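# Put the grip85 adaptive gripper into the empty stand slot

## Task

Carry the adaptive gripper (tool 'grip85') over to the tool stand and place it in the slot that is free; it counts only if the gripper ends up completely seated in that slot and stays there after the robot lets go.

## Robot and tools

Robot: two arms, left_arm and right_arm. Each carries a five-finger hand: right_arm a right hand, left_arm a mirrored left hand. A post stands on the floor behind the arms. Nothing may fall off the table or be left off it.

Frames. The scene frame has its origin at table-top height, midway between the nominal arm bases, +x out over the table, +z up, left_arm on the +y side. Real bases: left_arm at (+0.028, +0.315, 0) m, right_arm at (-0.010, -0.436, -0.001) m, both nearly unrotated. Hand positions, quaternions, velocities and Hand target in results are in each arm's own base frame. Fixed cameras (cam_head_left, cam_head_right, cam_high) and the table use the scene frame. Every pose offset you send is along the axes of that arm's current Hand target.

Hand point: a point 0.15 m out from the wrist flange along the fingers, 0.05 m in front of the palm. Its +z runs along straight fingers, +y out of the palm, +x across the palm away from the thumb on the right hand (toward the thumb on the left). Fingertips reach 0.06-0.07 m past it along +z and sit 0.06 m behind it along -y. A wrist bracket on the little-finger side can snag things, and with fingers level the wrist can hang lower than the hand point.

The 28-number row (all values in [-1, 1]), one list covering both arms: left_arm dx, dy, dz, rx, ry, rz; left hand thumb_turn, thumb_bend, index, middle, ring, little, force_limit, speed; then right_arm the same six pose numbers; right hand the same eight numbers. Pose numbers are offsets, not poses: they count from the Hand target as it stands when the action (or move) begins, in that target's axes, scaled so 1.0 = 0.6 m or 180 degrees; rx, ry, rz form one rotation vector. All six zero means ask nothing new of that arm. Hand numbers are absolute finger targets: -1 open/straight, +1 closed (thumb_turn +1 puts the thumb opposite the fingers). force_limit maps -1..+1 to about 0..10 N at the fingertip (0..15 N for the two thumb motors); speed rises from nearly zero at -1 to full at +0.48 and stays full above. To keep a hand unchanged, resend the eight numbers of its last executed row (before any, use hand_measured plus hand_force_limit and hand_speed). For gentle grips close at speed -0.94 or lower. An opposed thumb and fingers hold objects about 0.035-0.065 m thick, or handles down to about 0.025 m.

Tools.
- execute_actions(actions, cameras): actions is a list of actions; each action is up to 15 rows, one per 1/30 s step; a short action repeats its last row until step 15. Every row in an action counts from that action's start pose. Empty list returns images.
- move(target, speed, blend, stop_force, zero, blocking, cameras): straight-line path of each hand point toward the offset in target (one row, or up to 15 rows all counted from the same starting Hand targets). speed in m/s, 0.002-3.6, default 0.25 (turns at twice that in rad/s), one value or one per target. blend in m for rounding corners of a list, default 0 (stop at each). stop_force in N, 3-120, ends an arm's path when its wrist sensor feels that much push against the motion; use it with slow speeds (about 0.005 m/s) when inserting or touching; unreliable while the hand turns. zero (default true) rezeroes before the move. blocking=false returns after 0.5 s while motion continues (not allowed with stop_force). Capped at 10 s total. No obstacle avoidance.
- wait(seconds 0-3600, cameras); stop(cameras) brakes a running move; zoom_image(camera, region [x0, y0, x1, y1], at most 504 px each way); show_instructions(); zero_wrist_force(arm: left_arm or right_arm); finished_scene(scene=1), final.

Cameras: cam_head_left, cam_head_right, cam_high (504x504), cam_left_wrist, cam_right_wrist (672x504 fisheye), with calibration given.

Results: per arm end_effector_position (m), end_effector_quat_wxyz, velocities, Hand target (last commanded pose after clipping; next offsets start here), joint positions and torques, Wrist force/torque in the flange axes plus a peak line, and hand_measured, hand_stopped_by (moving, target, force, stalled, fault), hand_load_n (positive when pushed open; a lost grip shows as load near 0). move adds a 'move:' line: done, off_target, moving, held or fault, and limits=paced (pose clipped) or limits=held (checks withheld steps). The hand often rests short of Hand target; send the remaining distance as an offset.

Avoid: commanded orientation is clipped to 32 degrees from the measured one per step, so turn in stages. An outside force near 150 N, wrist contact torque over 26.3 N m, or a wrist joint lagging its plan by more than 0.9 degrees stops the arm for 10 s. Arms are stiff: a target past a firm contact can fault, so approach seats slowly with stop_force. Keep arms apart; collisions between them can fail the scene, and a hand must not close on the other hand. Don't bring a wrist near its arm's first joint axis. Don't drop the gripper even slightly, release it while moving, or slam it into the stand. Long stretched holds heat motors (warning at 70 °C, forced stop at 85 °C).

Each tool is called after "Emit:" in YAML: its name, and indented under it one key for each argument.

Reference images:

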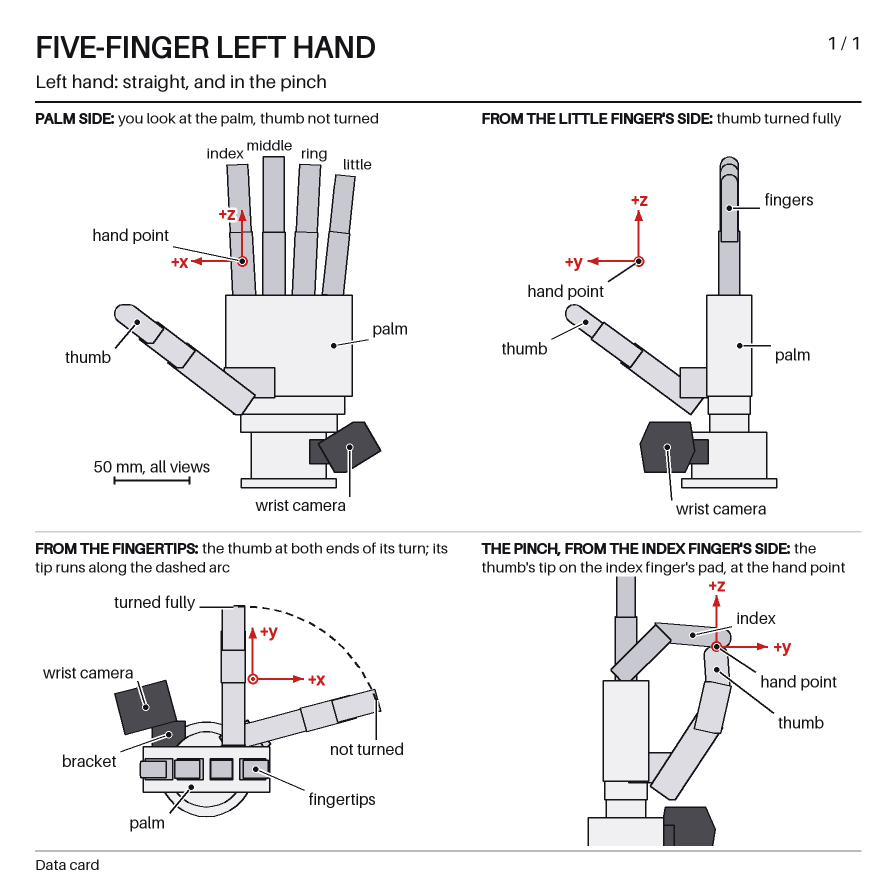

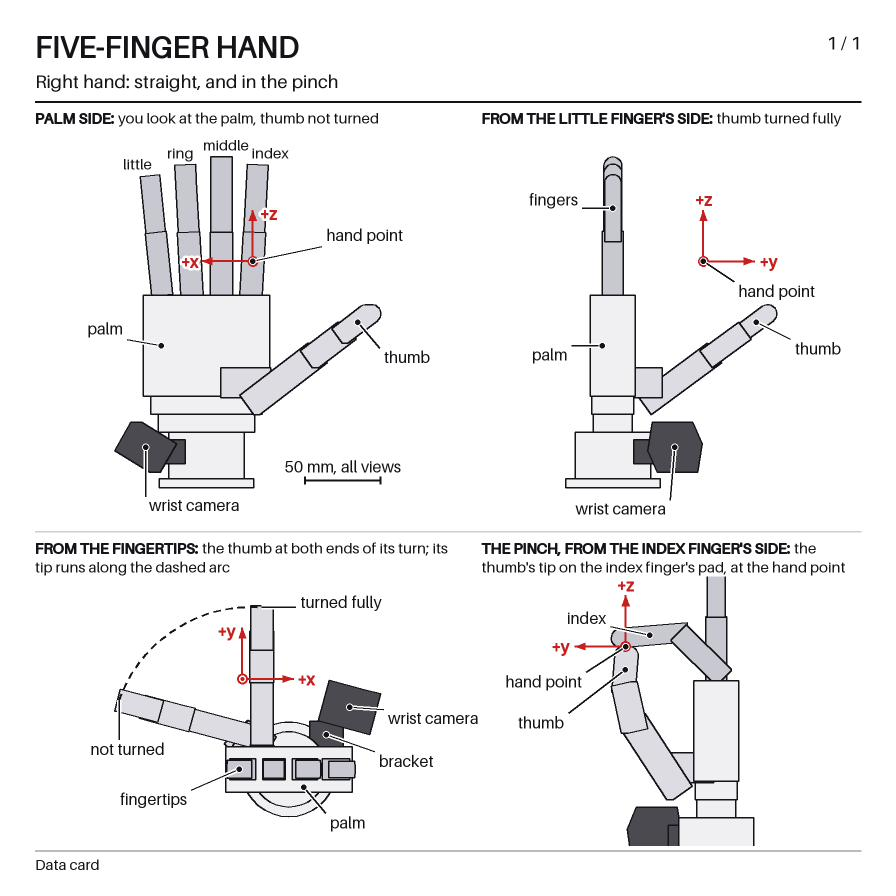

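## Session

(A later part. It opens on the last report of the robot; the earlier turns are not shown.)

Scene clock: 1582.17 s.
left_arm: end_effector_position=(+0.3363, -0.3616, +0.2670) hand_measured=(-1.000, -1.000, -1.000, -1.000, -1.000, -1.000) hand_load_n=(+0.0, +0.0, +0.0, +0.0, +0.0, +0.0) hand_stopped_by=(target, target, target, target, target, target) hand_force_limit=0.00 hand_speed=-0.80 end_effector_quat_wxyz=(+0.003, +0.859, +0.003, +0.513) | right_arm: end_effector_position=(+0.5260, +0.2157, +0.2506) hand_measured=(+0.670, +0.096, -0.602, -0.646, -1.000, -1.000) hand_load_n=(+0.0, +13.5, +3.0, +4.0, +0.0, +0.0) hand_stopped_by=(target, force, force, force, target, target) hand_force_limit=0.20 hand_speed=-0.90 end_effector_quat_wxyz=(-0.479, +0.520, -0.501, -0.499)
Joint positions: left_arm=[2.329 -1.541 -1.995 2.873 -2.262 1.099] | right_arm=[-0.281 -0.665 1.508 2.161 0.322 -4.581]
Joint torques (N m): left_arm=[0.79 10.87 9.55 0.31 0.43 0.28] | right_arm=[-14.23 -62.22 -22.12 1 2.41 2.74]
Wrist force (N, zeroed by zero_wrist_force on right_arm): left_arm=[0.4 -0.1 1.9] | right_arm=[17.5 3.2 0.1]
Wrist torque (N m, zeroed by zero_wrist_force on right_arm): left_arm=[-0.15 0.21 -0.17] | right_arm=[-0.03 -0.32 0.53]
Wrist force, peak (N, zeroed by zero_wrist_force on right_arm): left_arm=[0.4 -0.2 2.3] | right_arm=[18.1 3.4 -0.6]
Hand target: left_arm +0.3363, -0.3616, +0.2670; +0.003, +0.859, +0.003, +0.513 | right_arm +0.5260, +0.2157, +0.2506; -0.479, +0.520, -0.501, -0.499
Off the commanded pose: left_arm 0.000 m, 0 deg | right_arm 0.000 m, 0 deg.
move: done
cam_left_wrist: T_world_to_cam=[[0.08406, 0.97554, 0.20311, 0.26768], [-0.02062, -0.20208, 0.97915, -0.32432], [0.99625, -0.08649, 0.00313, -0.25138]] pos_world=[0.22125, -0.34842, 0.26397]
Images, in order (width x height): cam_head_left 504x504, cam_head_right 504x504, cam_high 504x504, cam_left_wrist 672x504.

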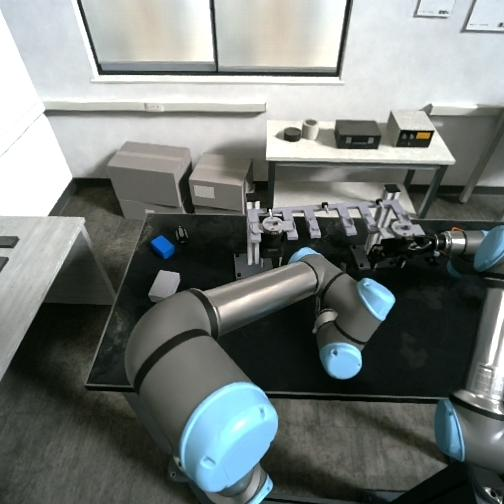

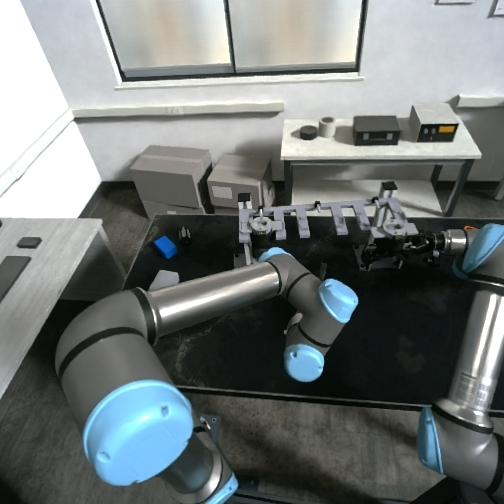

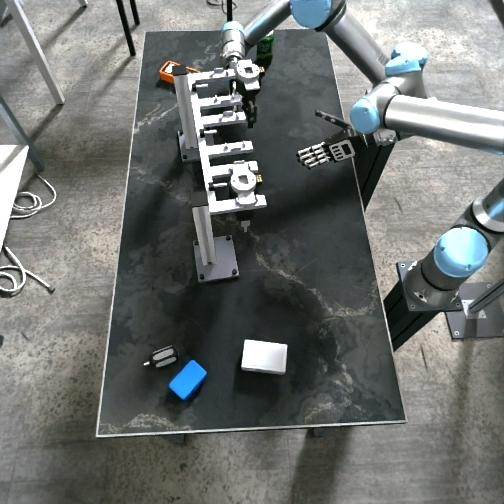

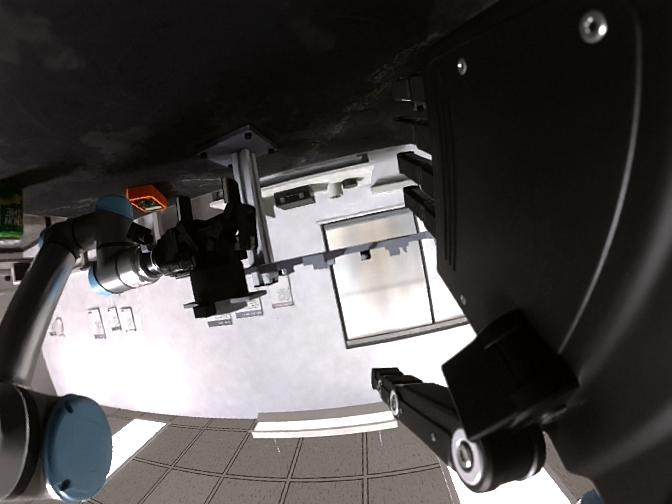

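Emit:
move:
  target:
    - [0,0,0,0,0,0,-1,-1,-1,-1,-1,-1,0,-0.8,0.0083,0,-0.0004,0,0,0,0.67,0.45,0.2,0.05,-1,-1,0.2,-0.9]
    - [0,0,0,0,0,0,-1,-1,-1,-1,-1,-1,0,-0.8,0.0077,-0.0825,0.0124,0,0,0,0.67,0.45,0.2,0.05,-1,-1,0.2,-0.9]
  speed: 0.03
  stop_force: 8
  cameras: ["cam_high", "cam_left_wrist","cam_head_left","cam_head_right"]

Emit:
zoom_image:
  camera: "cam_high"
  region: [200, 60, 260, 120]

Emit:
zoom_image:
  camera: "cam_left_wrist"
  region: [190, 220, 310, 310]

Emit:
zoom_image:
  camera: "cam_head_right"
  region: [340, 180, 430, 260]

Emit:
zoom_image:
  camera: "cam_head_left"
  region: [340, 180, 430, 260]

Scene clock: 1616.30 s.
left_arm: end_effector_position=(+0.3363, -0.3616, +0.2670) hand_measured=(-1.000, -1.000, -1.000, -1.000, -1.000, -1.000) hand_load_n=(+0.0, +0.0, +0.0, +0.0, +0.0, +0.5) hand_stopped_by=(target, target, target, target, target, target) hand_force_limit=0.00 hand_speed=-0.80 end_effector_quat_wxyz=(+0.003, +0.859, +0.003, +0.513) | right_arm: end_effector_position=(+0.5417, +0.2183, +0.2457) hand_measured=(+0.670, +0.096, -0.602, -0.646, -1.000, -1.000) hand_load_n=(+0.0, +15.0, +3.5, +4.0, +0.0, -0.5) hand_stopped_by=(target, force, force, force, target, target) hand_force_limit=0.20 hand_speed=-0.90 end_effector_quat_wxyz=(-0.479, +0.520, -0.501, -0.499)
Joint positions: left_arm=[2.329 -1.541 -1.995 2.873 -2.262 1.099] | right_arm=[-0.269 -0.63 1.447 2.182 0.311 -4.575]
Joint torques (N m): left_arm=[1.54 11 10.56 0.19 0.53 0.14] | right_arm=[-14.61 -65.42 -7.2 1.24 2 -1.86]
Wrist force (N, zeroed by zero_wrist_force on right_arm): left_arm=[0.4 -0.2 1.9] | right_arm=[17.9 3.8 1.1]
Wrist torque (N m, zeroed by zero_wrist_force on right_arm): left_arm=[-0.15 0.21 -0.17] | right_arm=[-0.05 -0.36 0.57]
Wrist force, peak (N, zeroed by zero_wrist_force on right_arm): left_arm=[0.7 -0.3 2.3] | right_arm=[19.5 10.0 9.3]
Hand target: left_arm +0.3363, -0.3616, +0.2670; +0.003, +0.859, +0.003, +0.513 | right_arm +0.5417, +0.2183, +0.2457; -0.479, +0.520, -0.501, -0.499 (not the last commanded pose)
Off the commanded pose: left_arm 0.000 m, 0 deg | right_arm 0.034 m, 0 deg.
move: contact (right_arm); path passed 1 of 2 targets
cam_left_wrist: T_world_to_cam=[[0.08406, 0.97554, 0.20311, 0.26768], [-0.02062, -0.20208, 0.97915, -0.32432], [0.99625, -0.08649, 0.00313, -0.25138]] pos_world=[0.22125, -0.34842, 0.26397]
Images, in order (width x height): cam_head_left 504x504, cam_head_right 504x504, cam_high 504x504, cam_left_wrist 672x504.

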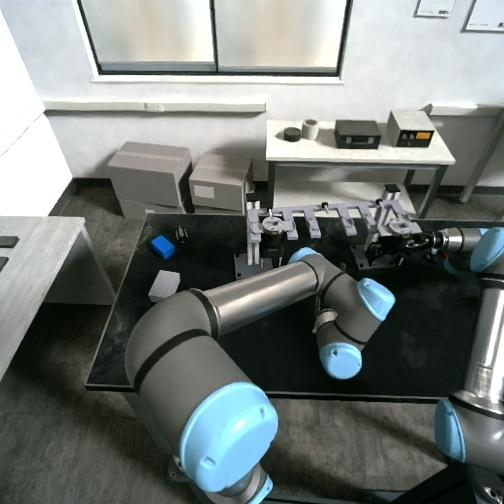

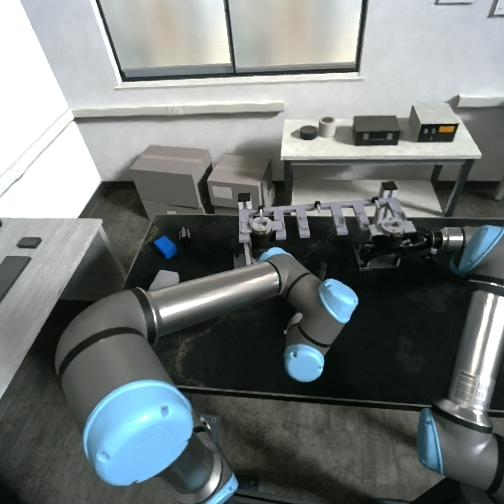

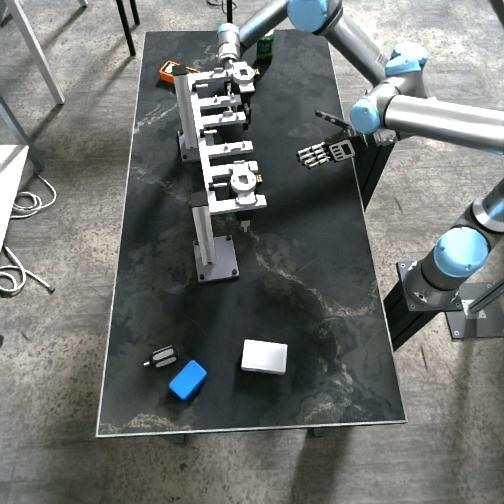

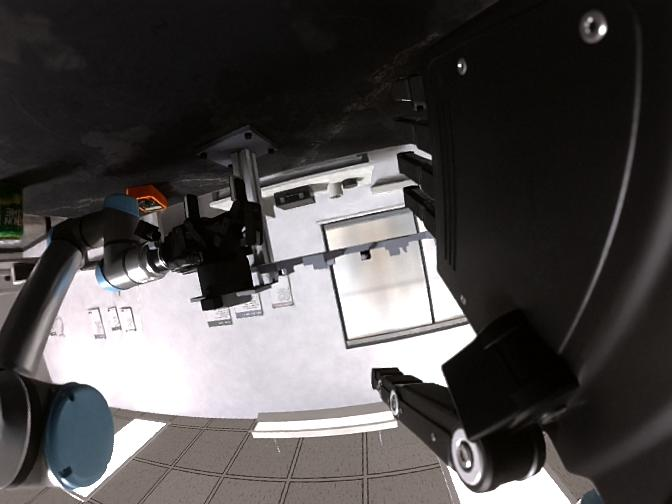

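Scaled by 8.400 from the camera's image (finer frame: 720x720).

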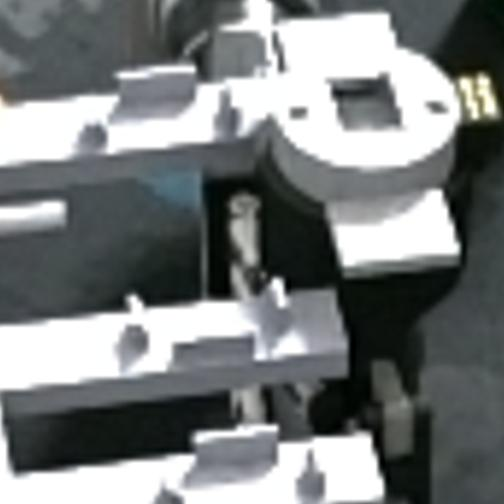

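Scaled by 4.200 from the camera's image (finer frame: 960x720).

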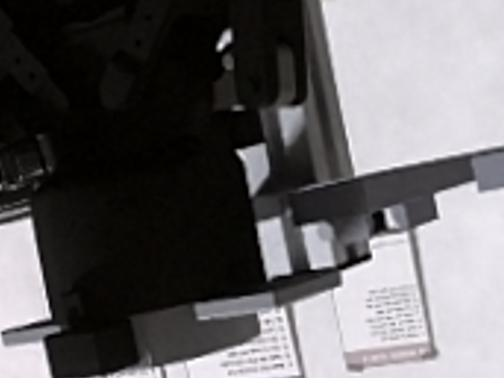

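Scaled by 5.600 from the camera's image (finer frame: 720x720).

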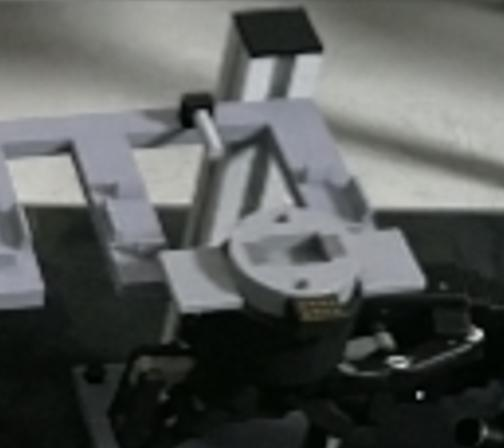

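Scaled by 5.600 from the camera's image (finer frame: 720x720).

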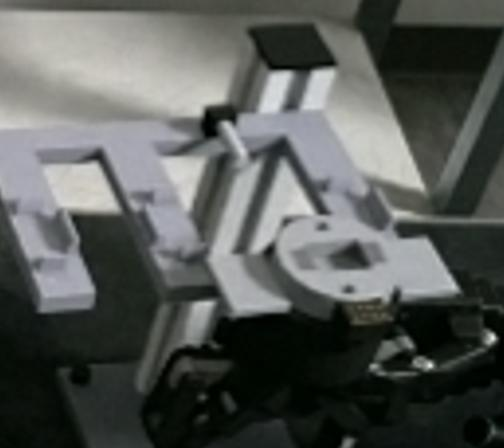

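Emit:
zoom_image:
  camera: "cam_high"
  region: [200, 100, 260, 160]

Emit:
zoom_image:
  camera: "cam_high"
  region: [220, 155, 280, 215]

Scaled by 8.400 from the camera's image (finer frame: 720x720).

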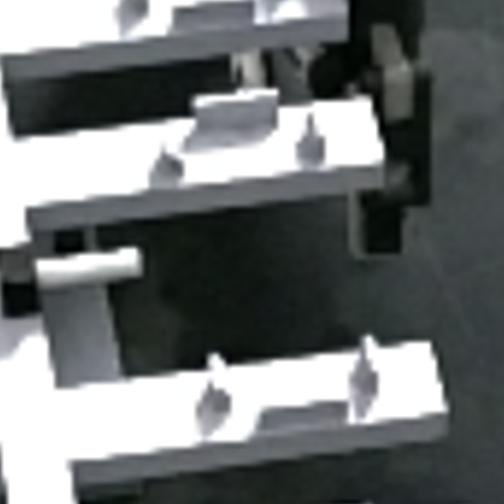

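Scaled by 8.400 from the camera's image (finer frame: 720x720).

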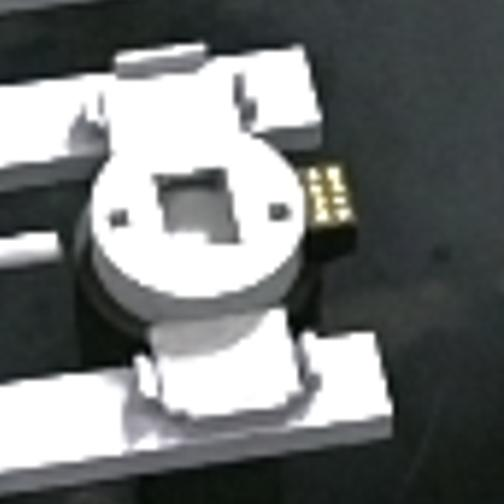

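Emit:
move:
  target:
    - [0,0,0,0,0,0,-1,-1,-1,-1,-1,-1,0,-0.8,-0.0002,0.0007,0.0045,0,0,0,0.67,0.45,0.2,0.05,-1,-1,0.2,-0.9]
    - [0,0,0,0,0,0,-1,-1,-1,-1,-1,-1,0,-0.8,-0.0007,-0.0653,0.0144,0,0,0,0.67,0.45,0.2,0.05,-1,-1,0.2,-0.9]
  speed: 0.02
  stop_force: 6
  cameras: ["cam_high", "cam_left_wrist","cam_head_left","cam_head_right"]

Emit:
zoom_image:
  camera: "cam_high"
  region: [200, 60, 260, 120]

Emit:
zoom_image:
  camera: "cam_head_right"
  region: [340, 180, 430, 260]

Emit:
zoom_image:
  camera: "cam_left_wrist"
  region: [190, 220, 310, 310]

Scene clock: 1651.40 s.
left_arm: end_effector_position=(+0.3363, -0.3616, +0.2670) hand_measured=(-1.000, -1.000, -1.000, -1.000, -1.000, -1.000) hand_load_n=(+0.0, +0.0, +0.0, +0.0, +0.0, +0.0) hand_stopped_by=(target, target, target, target, target, target) hand_force_limit=0.00 hand_speed=-0.80 end_effector_quat_wxyz=(+0.003, +0.859, +0.003, +0.513) | right_arm: end_effector_position=(+0.5477, +0.2223, +0.2457) hand_measured=(+0.670, +0.096, -0.602, -0.646, -1.000, -1.000) hand_load_n=(-0.5, +15.0, +3.0, +4.5, +0.0, +0.0) hand_stopped_by=(target, force, force, force, target, target) hand_force_limit=0.20 hand_speed=-0.90 end_effector_quat_wxyz=(-0.479, +0.520, -0.501, -0.499)
Joint positions: left_arm=[2.329 -1.541 -1.995 2.873 -2.262 1.099] | right_arm=[-0.26 -0.62 1.423 2.191 0.302 -4.571]
Joint torques (N m): left_arm=[2.08 10.49 9.96 0.1 0.42 0] | right_arm=[-17.03 -65.62 -7.59 1.62 1.53 -1.74]
Wrist force (N, zeroed by zero_wrist_force on right_arm): left_arm=[0.3 -0.4 1.8] | right_arm=[18.4 5.7 5.5]
Wrist torque (N m, zeroed by zero_wrist_force on right_arm): left_arm=[-0.19 0.22 -0.16] | right_arm=[-0.10 -0.36 0.57]
Wrist force, peak (N, zeroed by zero_wrist_force on right_arm): left_arm=[0.7 -0.3 2.3] | right_arm=[19.0 10.4 8.7]
Hand target: left_arm +0.3363, -0.3616, +0.2670; +0.003, +0.859, +0.003, +0.513 | right_arm +0.5477, +0.2223, +0.2457; -0.479, +0.520, -0.501, -0.499 (not the last commanded pose)
Off the commanded pose: left_arm 0.000 m, 0 deg | right_arm 0.033 m, 0 deg.
move: contact (right_arm); path passed 1 of 2 targets
cam_left_wrist: T_world_to_cam=[[0.08406, 0.97554, 0.20311, 0.26768], [-0.02062, -0.20208, 0.97915, -0.32432], [0.99625, -0.08649, 0.00313, -0.25138]] pos_world=[0.22125, -0.34842, 0.26397]
Images, in order (width x height): cam_head_left 504x504, cam_head_right 504x504, cam_high 504x504, cam_left_wrist 672x504.

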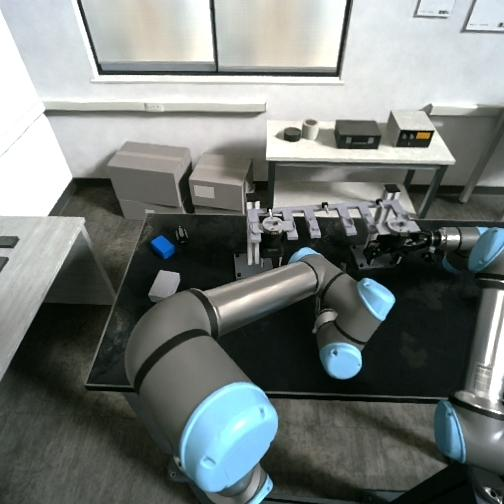

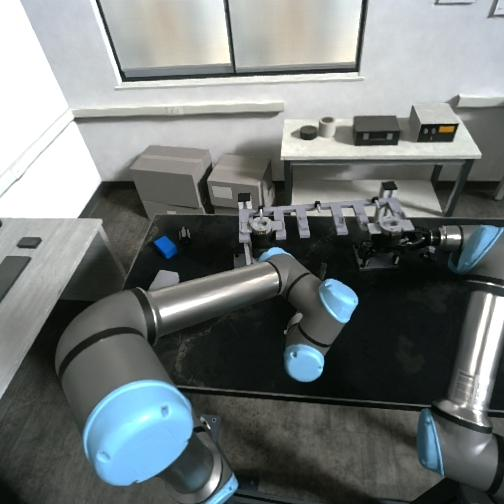

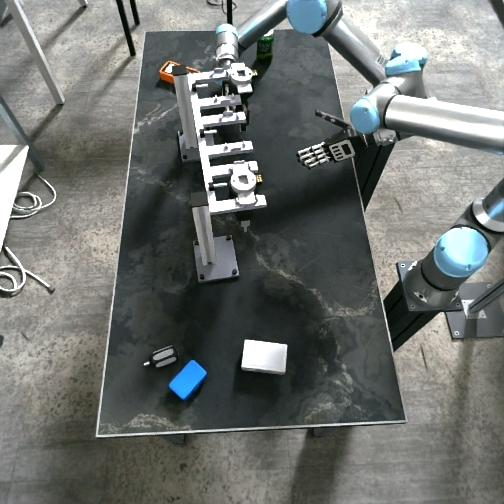

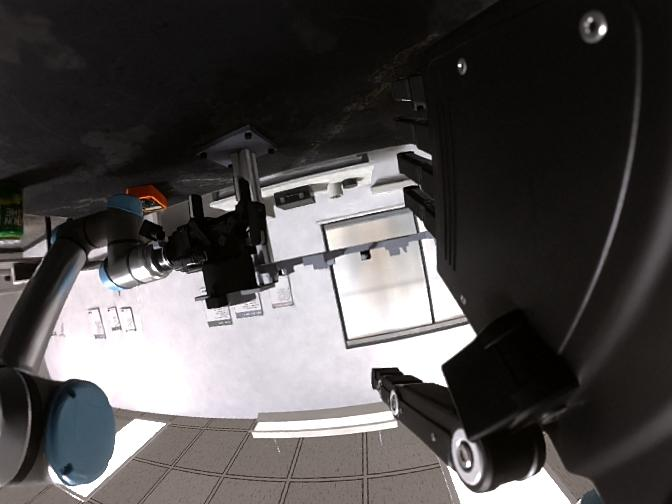

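Scaled by 8.400 from the camera's image (finer frame: 720x720).

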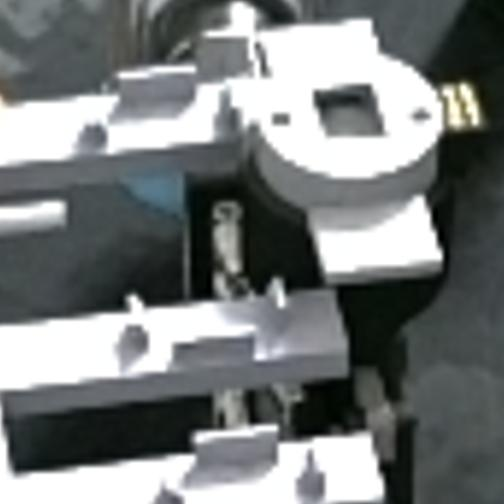

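Scaled by 5.600 from the camera's image (finer frame: 720x720).

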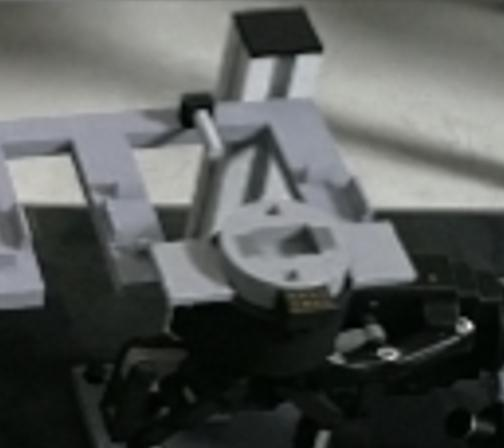

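Scaled by 4.200 from the camera's image (finer frame: 960x720).

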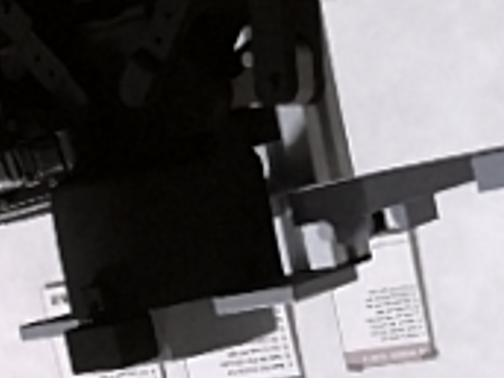

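Emit:
zoom_image:
  camera: "cam_high"
  region: [215, 50, 250, 85]

Emit:
zoom_image:
  camera: "cam_left_wrist"
  region: [150, 180, 290, 320]

Emit:
zoom_image:
  camera: "cam_head_left"
  region: [360, 205, 430, 275]

Scaled by 14.400 from the camera's image (finer frame: 720x720).

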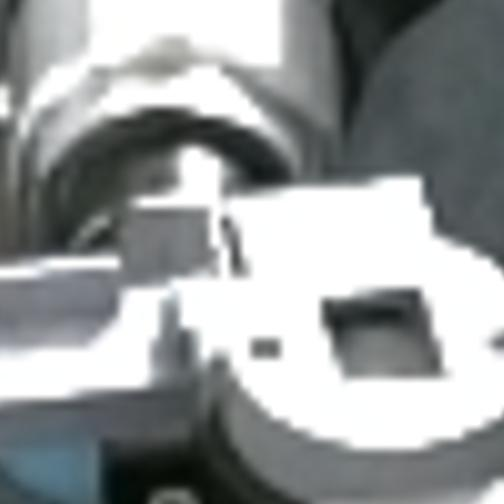

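Scaled by 3.600 from the camera's image (finer frame: 960x720).

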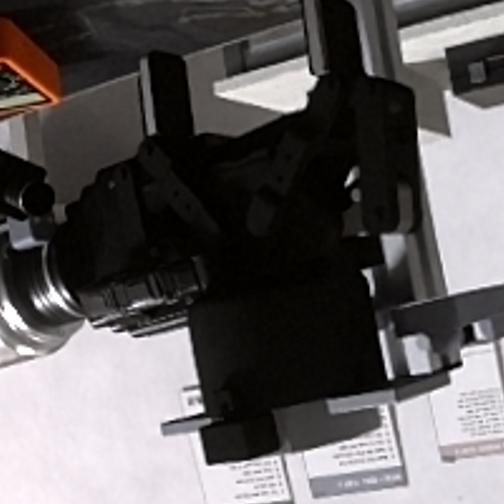

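Scaled by 7.200 from the camera's image (finer frame: 720x720).

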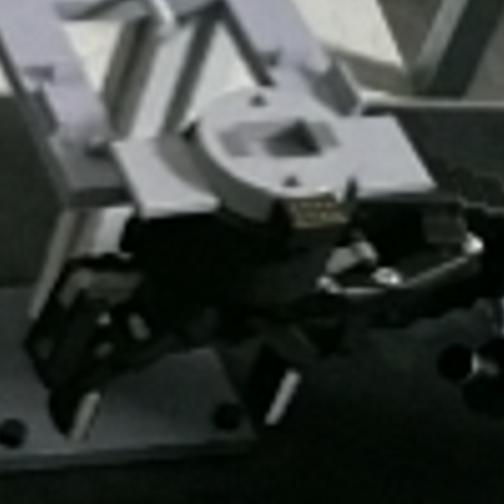

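Emit:
zoom_image:
  camera: "cam_head_right"
  region: [230, 185, 300, 255]

Emit:
zoom_image:
  camera: "cam_head_right"
  region: [350, 185, 420, 255]

Emit:
zoom_image:
  camera: "cam_head_left"
  region: [240, 195, 310, 265]

Emit:
zoom_image:
  camera: "cam_head_left"
  region: [355, 185, 425, 255]

Scaled by 7.200 from the camera's image (finer frame: 720x720).

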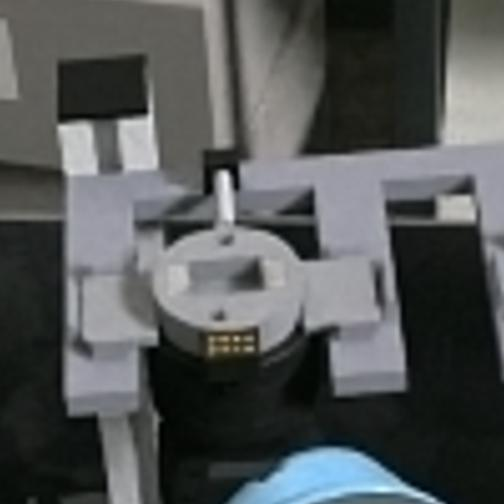

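Scaled by 7.200 from the camera's image (finer frame: 720x720).

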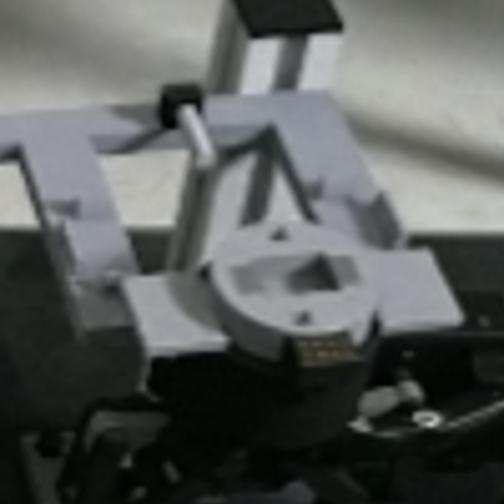

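Scaled by 7.200 from the camera's image (finer frame: 720x720).

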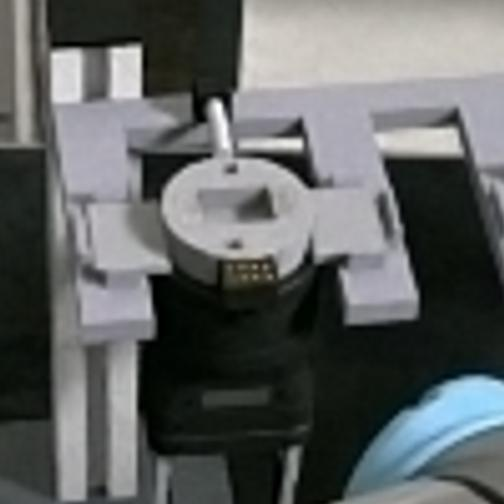

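Scaled by 7.200 from the camera's image (finer frame: 720x720).

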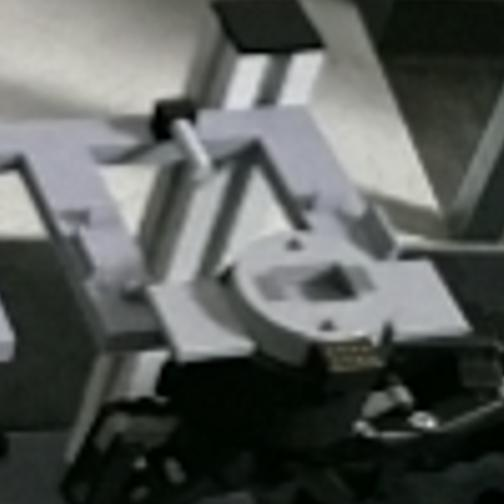

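Emit:
move:
  target: [0,0,0,0,0,0,-1,-1,-1,-1,-1,-1,0,-0.8,-0.0001,0.0003,0.0025,0,0,0,0.67,0.45,0.2,0.05,-1,-1,0.2,-0.9]
  speed: 0.01

Emit:
move:
  target: [0,0,0,0,0,0,-1,-1,-1,-1,-1,-1,0,-0.8,-0.0001,0.0003,0.0025,0,0,0,0.67,0.45,0.2,0.05,-1,-1,0.2,-0.9]
  speed: 0.01

Scene clock: 1705.27 s.
left_arm: end_effector_position=(+0.3363, -0.3616, +0.2670) hand_measured=(-1.000, -1.000, -1.000, -1.000, -1.000, -1.000) hand_load_n=(+0.0, +0.0, +0.0, +0.0, +0.0, +0.5) hand_stopped_by=(target, target, target, target, target, target) hand_force_limit=0.00 hand_speed=-0.80 end_effector_quat_wxyz=(+0.003, +0.859, +0.003, +0.513) | right_arm: end_effector_position=(+0.5475, +0.2236, +0.2457) hand_measured=(+0.670, +0.096, -0.602, -0.646, -1.000, -1.000) hand_load_n=(+0.0, +15.0, +3.0, +4.0, +0.0, +0.0) hand_stopped_by=(target, force, force, force, target, target) hand_force_limit=0.20 hand_speed=-0.90 end_effector_quat_wxyz=(-0.479, +0.520, -0.501, -0.499)
Joint positions: left_arm=[2.329 -1.541 -1.995 2.873 -2.262 1.099] | right_arm=[-0.258 -0.62 1.424 2.19 0.3 -4.57]
Joint torques (N m): left_arm=[3.3 11.02 10.42 0.03 0.33 -0.35] | right_arm=[12.39 -66.15 -7.18 0.81 -3.74 2.76]
Wrist force (N, zeroed by zero_wrist_force on right_arm): left_arm=[0.3 -0.2 2.0] | right_arm=[18.1 3.5 0.2]
Wrist torque (N m, zeroed by zero_wrist_force on right_arm): left_arm=[-0.17 0.22 -0.16] | right_arm=[0.01 -0.42 0.60]
Wrist force, peak (N, zeroed by zero_wrist_force on right_arm): left_arm=[0.4 -0.3 2.4] | right_arm=[19.3 6.2 5.1]
Hand target: left_arm +0.3363, -0.3616, +0.2670; +0.003, +0.859, +0.003, +0.513 | right_arm +0.5475, +0.2238, +0.2457; -0.479, +0.520, -0.501, -0.499
Off the commanded pose: left_arm 0.000 m, 0 deg | right_arm 0.000 m, 0 deg.
move: done

Scene clock: 1705.77 s.
left_arm: end_effector_position=(+0.3363, -0.3616, +0.2670) hand_measured=(-1.000, -1.000, -1.000, -1.000, -1.000, -1.000) hand_load_n=(-0.5, +0.0, +0.0, +0.5, +0.0, +0.0) hand_stopped_by=(target, target, target, target, target, target) hand_force_limit=0.00 hand_speed=-0.80 end_effector_quat_wxyz=(+0.003, +0.859, +0.003, +0.513) | right_arm: end_effector_position=(+0.5473, +0.2252, +0.2457) hand_measured=(+0.670, +0.096, -0.602, -0.646, -1.000, -1.000) hand_load_n=(-0.5, +15.0, +3.5, +4.5, +0.0, +0.0) hand_stopped_by=(target, force, force, force, target, target) hand_force_limit=0.20 hand_speed=-0.90 end_effector_quat_wxyz=(-0.479, +0.520, -0.501, -0.499)
Joint positions: left_arm=[2.329 -1.541 -1.995 2.873 -2.262 1.099] | right_arm=[-0.256 -0.62 1.425 2.189 0.298 -4.569]
Joint torques (N m): left_arm=[4 10.93 10.73 0.13 0.43 -0.3] | right_arm=[12.34 -65.96 -7.19 1 -3.49 2.74]
Wrist force (N, zeroed by zero_wrist_force on right_arm): left_arm=[0.4 -0.2 2.0] | right_arm=[18.0 3.7 0.3]
Wrist torque (N m, zeroed by zero_wrist_force on right_arm): left_arm=[-0.16 0.21 -0.17] | right_arm=[0.03 -0.40 0.59]
Wrist force, peak (N, zeroed by zero_wrist_force on right_arm): left_arm=[0.4 -0.2 2.2] | right_arm=[18.2 3.0 0.3]
Hand target: left_arm +0.3363, -0.3616, +0.2670; +0.003, +0.859, +0.003, +0.513 | right_arm +0.5473, +0.2252, +0.2457; -0.479, +0.520, -0.501, -0.499
Off the commanded pose: left_arm 0.000 m, 0 deg | right_arm 0.000 m, 0 deg.
move: done

Emit:
move:
  target: [0,0,0,0,0,0,-1,-1,-1,-1,-1,-1,0,-0.8,-0.0005,0.001,0.0117,0,0,0,0.67,0.45,0.2,0.05,-1,-1,0.2,-0.9]
  speed: 0.006
  stop_force: 4

Scene clock: 1712.53 s.
left_arm: end_effector_position=(+0.3363, -0.3616, +0.2670) hand_measured=(-1.000, -1.000, -1.000, -1.000, -1.000, -1.000) hand_load_n=(+0.0, +0.0, +0.0, +0.0, -0.5, +0.0) hand_stopped_by=(target, target, target, target, target, target) hand_force_limit=0.00 hand_speed=-0.80 end_effector_quat_wxyz=(+0.003, +0.859, +0.003, +0.513) | right_arm: end_effector_position=(+0.5465, +0.2315, +0.2457) hand_measured=(+0.670, +0.096, -0.602, -0.646, -1.000, -1.000) hand_load_n=(-0.5, +15.0, +2.5, +4.5, +0.0, +0.0) hand_stopped_by=(target, force, force, force, target, target) hand_force_limit=0.20 hand_speed=-0.90 end_effector_quat_wxyz=(-0.479, +0.520, -0.501, -0.499)
Joint positions: left_arm=[2.329 -1.541 -1.995 2.873 -2.262 1.099] | right_arm=[-0.246 -0.621 1.427 2.183 0.288 -4.564]
Joint torques (N m): left_arm=[3.02 11.74 10.09 0.16 0.51 -0.38] | right_arm=[-11.56 -60.09 -17.66 4.36 1.55 -1.7]
Wrist force (N, zeroed by zero_wrist_force on right_arm): left_arm=[0.1 0.0 1.9] | right_arm=[18.3 3.9 -4.3]
Wrist torque (N m, zeroed by zero_wrist_force on right_arm): left_arm=[-0.13 0.25 -0.18] | right_arm=[0.15 -0.43 0.56]
Wrist force, peak (N, zeroed by zero_wrist_force on right_arm): left_arm=[0.3 -0.3 2.3] | right_arm=[19.0 4.6 -5.2]
Hand target: left_arm +0.3363, -0.3616, +0.2670; +0.003, +0.859, +0.003, +0.513 | right_arm +0.5465, +0.2314, +0.2456; -0.479, +0.520, -0.501, -0.499 (not the last commanded pose)
Off the commanded pose: left_arm 0.000 m, 0 deg | right_arm 0.001 m, 0 deg.
move: contact (right_arm)

Emit:
move:
  target:
    - [0,0,0,0,0,0,-1,-1,-1,-1,-1,-1,0,-0.8,0.0003,-0.0008,-0.0073,0,0,0,0.67,0.45,0.2,0.05,-1,-1,0.2,-0.9]
    - [0,0,0,0,0,0,-1,-1,-1,-1,-1,-1,0,-0.8,0,-0.0503,0.0002,0,0,0,0.67,0.45,0.2,0.05,-1,-1,0.2,-0.9]
  speed: 0.015
  stop_force: 5
  cameras: ["cam_high","cam_left_wrist","cam_head_right"]

Emit:
zoom_image:
  camera: "cam_high"
  region: [200, 60, 260, 120]

Emit:
zoom_image:
  camera: "cam_head_right"
  region: [350, 185, 420, 255]

Emit:
zoom_image:
  camera: "cam_left_wrist"
  region: [190, 220, 310, 310]

Scene clock: 1725.10 s.
left_arm: end_effector_position=(+0.3363, -0.3616, +0.2670) hand_measured=(-1.000, -1.000, -1.000, -1.000, -1.000, -1.000) hand_load_n=(+0.0, +0.0, +0.0, +0.0, +0.0, +0.0) hand_stopped_by=(target, target, target, target, target, target) hand_force_limit=0.00 hand_speed=-0.80 end_effector_quat_wxyz=(+0.003, +0.859, +0.003, +0.513) | right_arm: end_effector_position=(+0.5766, +0.2327, +0.2456) hand_measured=(+0.670, +0.096, -0.602, -0.646, -1.000, -1.000) hand_load_n=(-0.5, +15.0, +3.0, +4.5, +0.0, +0.0) hand_stopped_by=(target, force, force, force, target, target) hand_force_limit=0.20 hand_speed=-0.90 end_effector_quat_wxyz=(-0.479, +0.520, -0.501, -0.499)
Joint positions: left_arm=[2.329 -1.541 -1.995 2.873 -2.262 1.099] | right_arm=[-0.232 -0.567 1.304 2.243 0.275 -4.556]
Joint torques (N m): left_arm=[3.05 11.71 10.63 0.06 0.38 -0.38] | right_arm=[12.11 -53.23 -23.3 4.39 -3.74 2.71]
Wrist force (N, zeroed by zero_wrist_force on right_arm): left_arm=[0.3 -0.2 2.0] | right_arm=[18.1 3.2 0.3]
Wrist torque (N m, zeroed by zero_wrist_force on right_arm): left_arm=[-0.16 0.23 -0.18] | right_arm=[-0.04 -0.41 0.59]
Wrist force, peak (N, zeroed by zero_wrist_force on right_arm): left_arm=[0.5 -0.5 2.2] | right_arm=[18.6 4.4 -3.9]
Hand target: left_arm +0.3363, -0.3616, +0.2670; +0.003, +0.859, +0.003, +0.513 | right_arm +0.5766, +0.2327, +0.2456; -0.479, +0.520, -0.501, -0.499
Off the commanded pose: left_arm 0.000 m, 0 deg | right_arm 0.000 m, 0 deg.
move: done
cam_left_wrist: T_world_to_cam=[[0.08406, 0.97554, 0.20311, 0.26768], [-0.02062, -0.20208, 0.97915, -0.32432], [0.99625, -0.08649, 0.00313, -0.25138]] pos_world=[0.22125, -0.34842, 0.26397]
Images, in order (width x height): cam_head_right 504x504, cam_high 504x504, cam_left_wrist 672x504.

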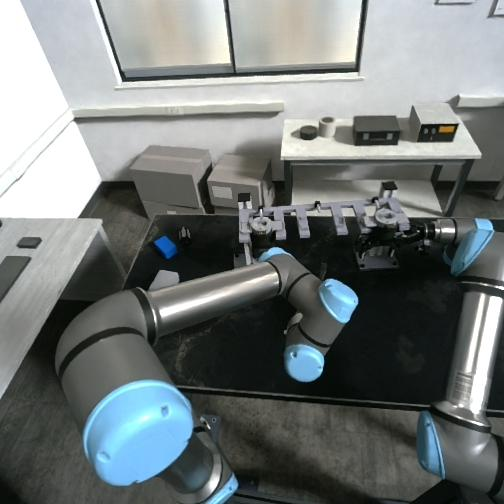

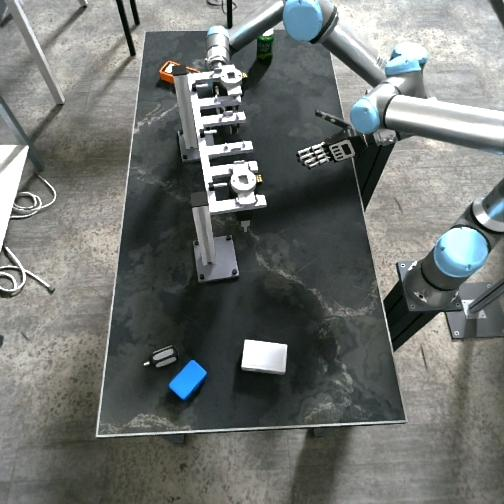

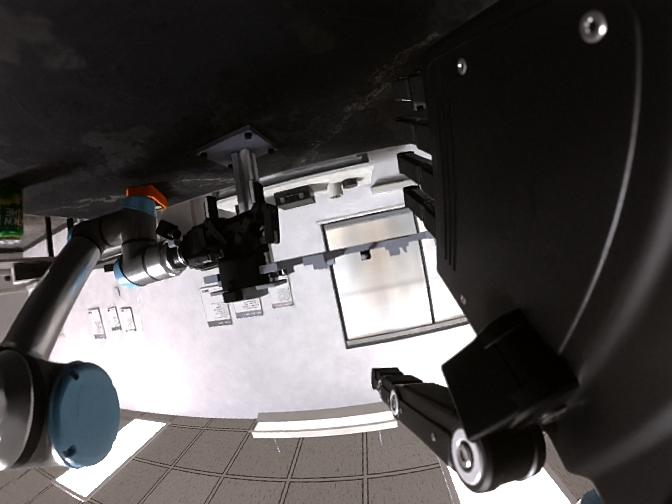

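Scaled by 8.400 from the camera's image (finer frame: 720x720).

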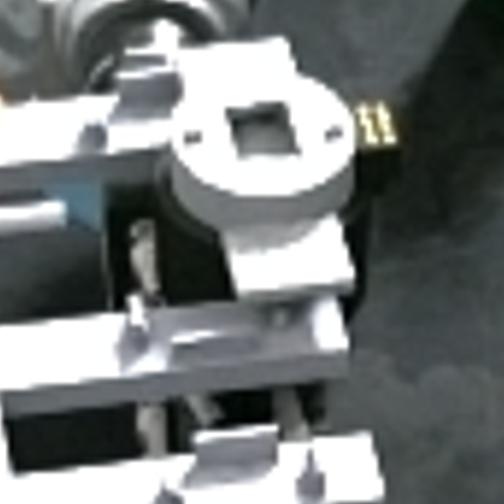

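Scaled by 7.200 from the camera's image (finer frame: 720x720).

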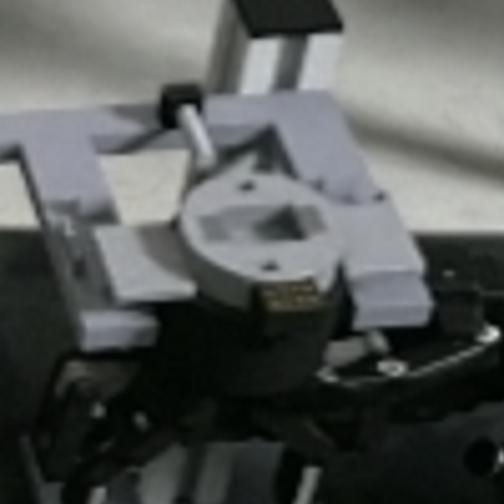

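Scaled by 4.200 from the camera's image (finer frame: 960x720).

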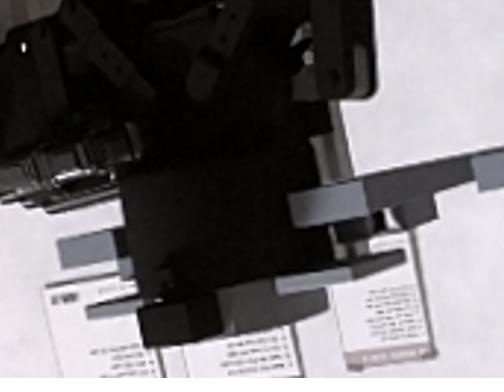

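Emit:
zoom_image:
  camera: "cam_high"
  region: [205, 55, 240, 90]

Emit:
zoom_image:
  camera: "cam_high"
  region: [225, 155, 260, 190]

Emit:
zoom_image:
  camera: "cam_high"
  region: [210, 80, 250, 120]

Emit:
zoom_image:
  camera: "cam_high"
  region: [230, 180, 270, 220]

Scaled by 14.400 from the camera's image (finer frame: 720x720).

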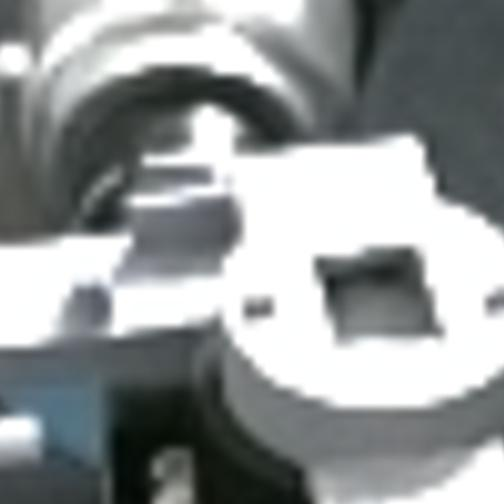

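Scaled by 14.400 from the camera's image (finer frame: 720x720).

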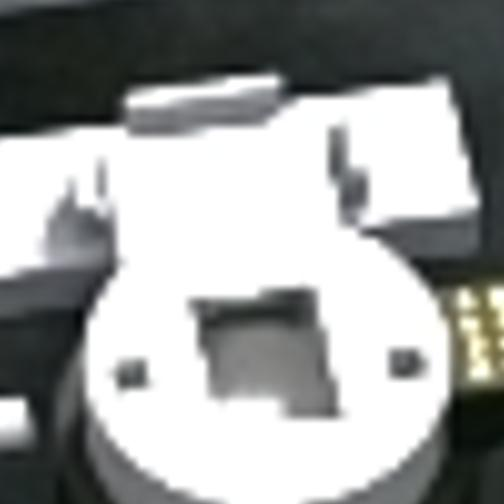

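Scaled by 12.600 from the camera's image (finer frame: 720x720).

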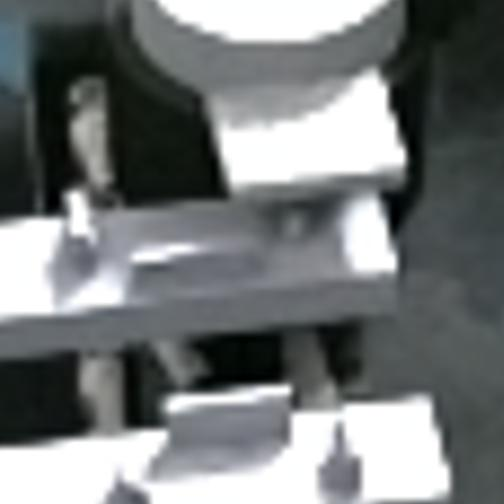

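Scaled by 12.600 from the camera's image (finer frame: 720x720).

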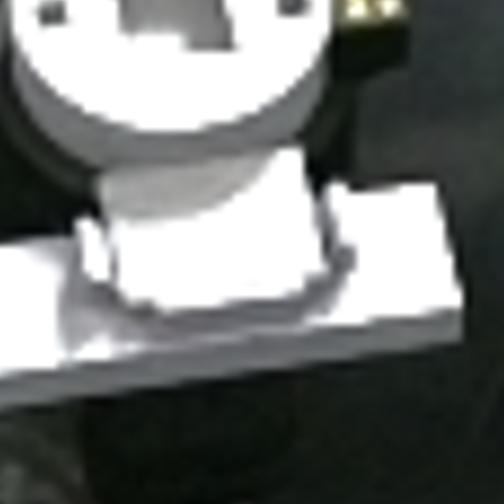

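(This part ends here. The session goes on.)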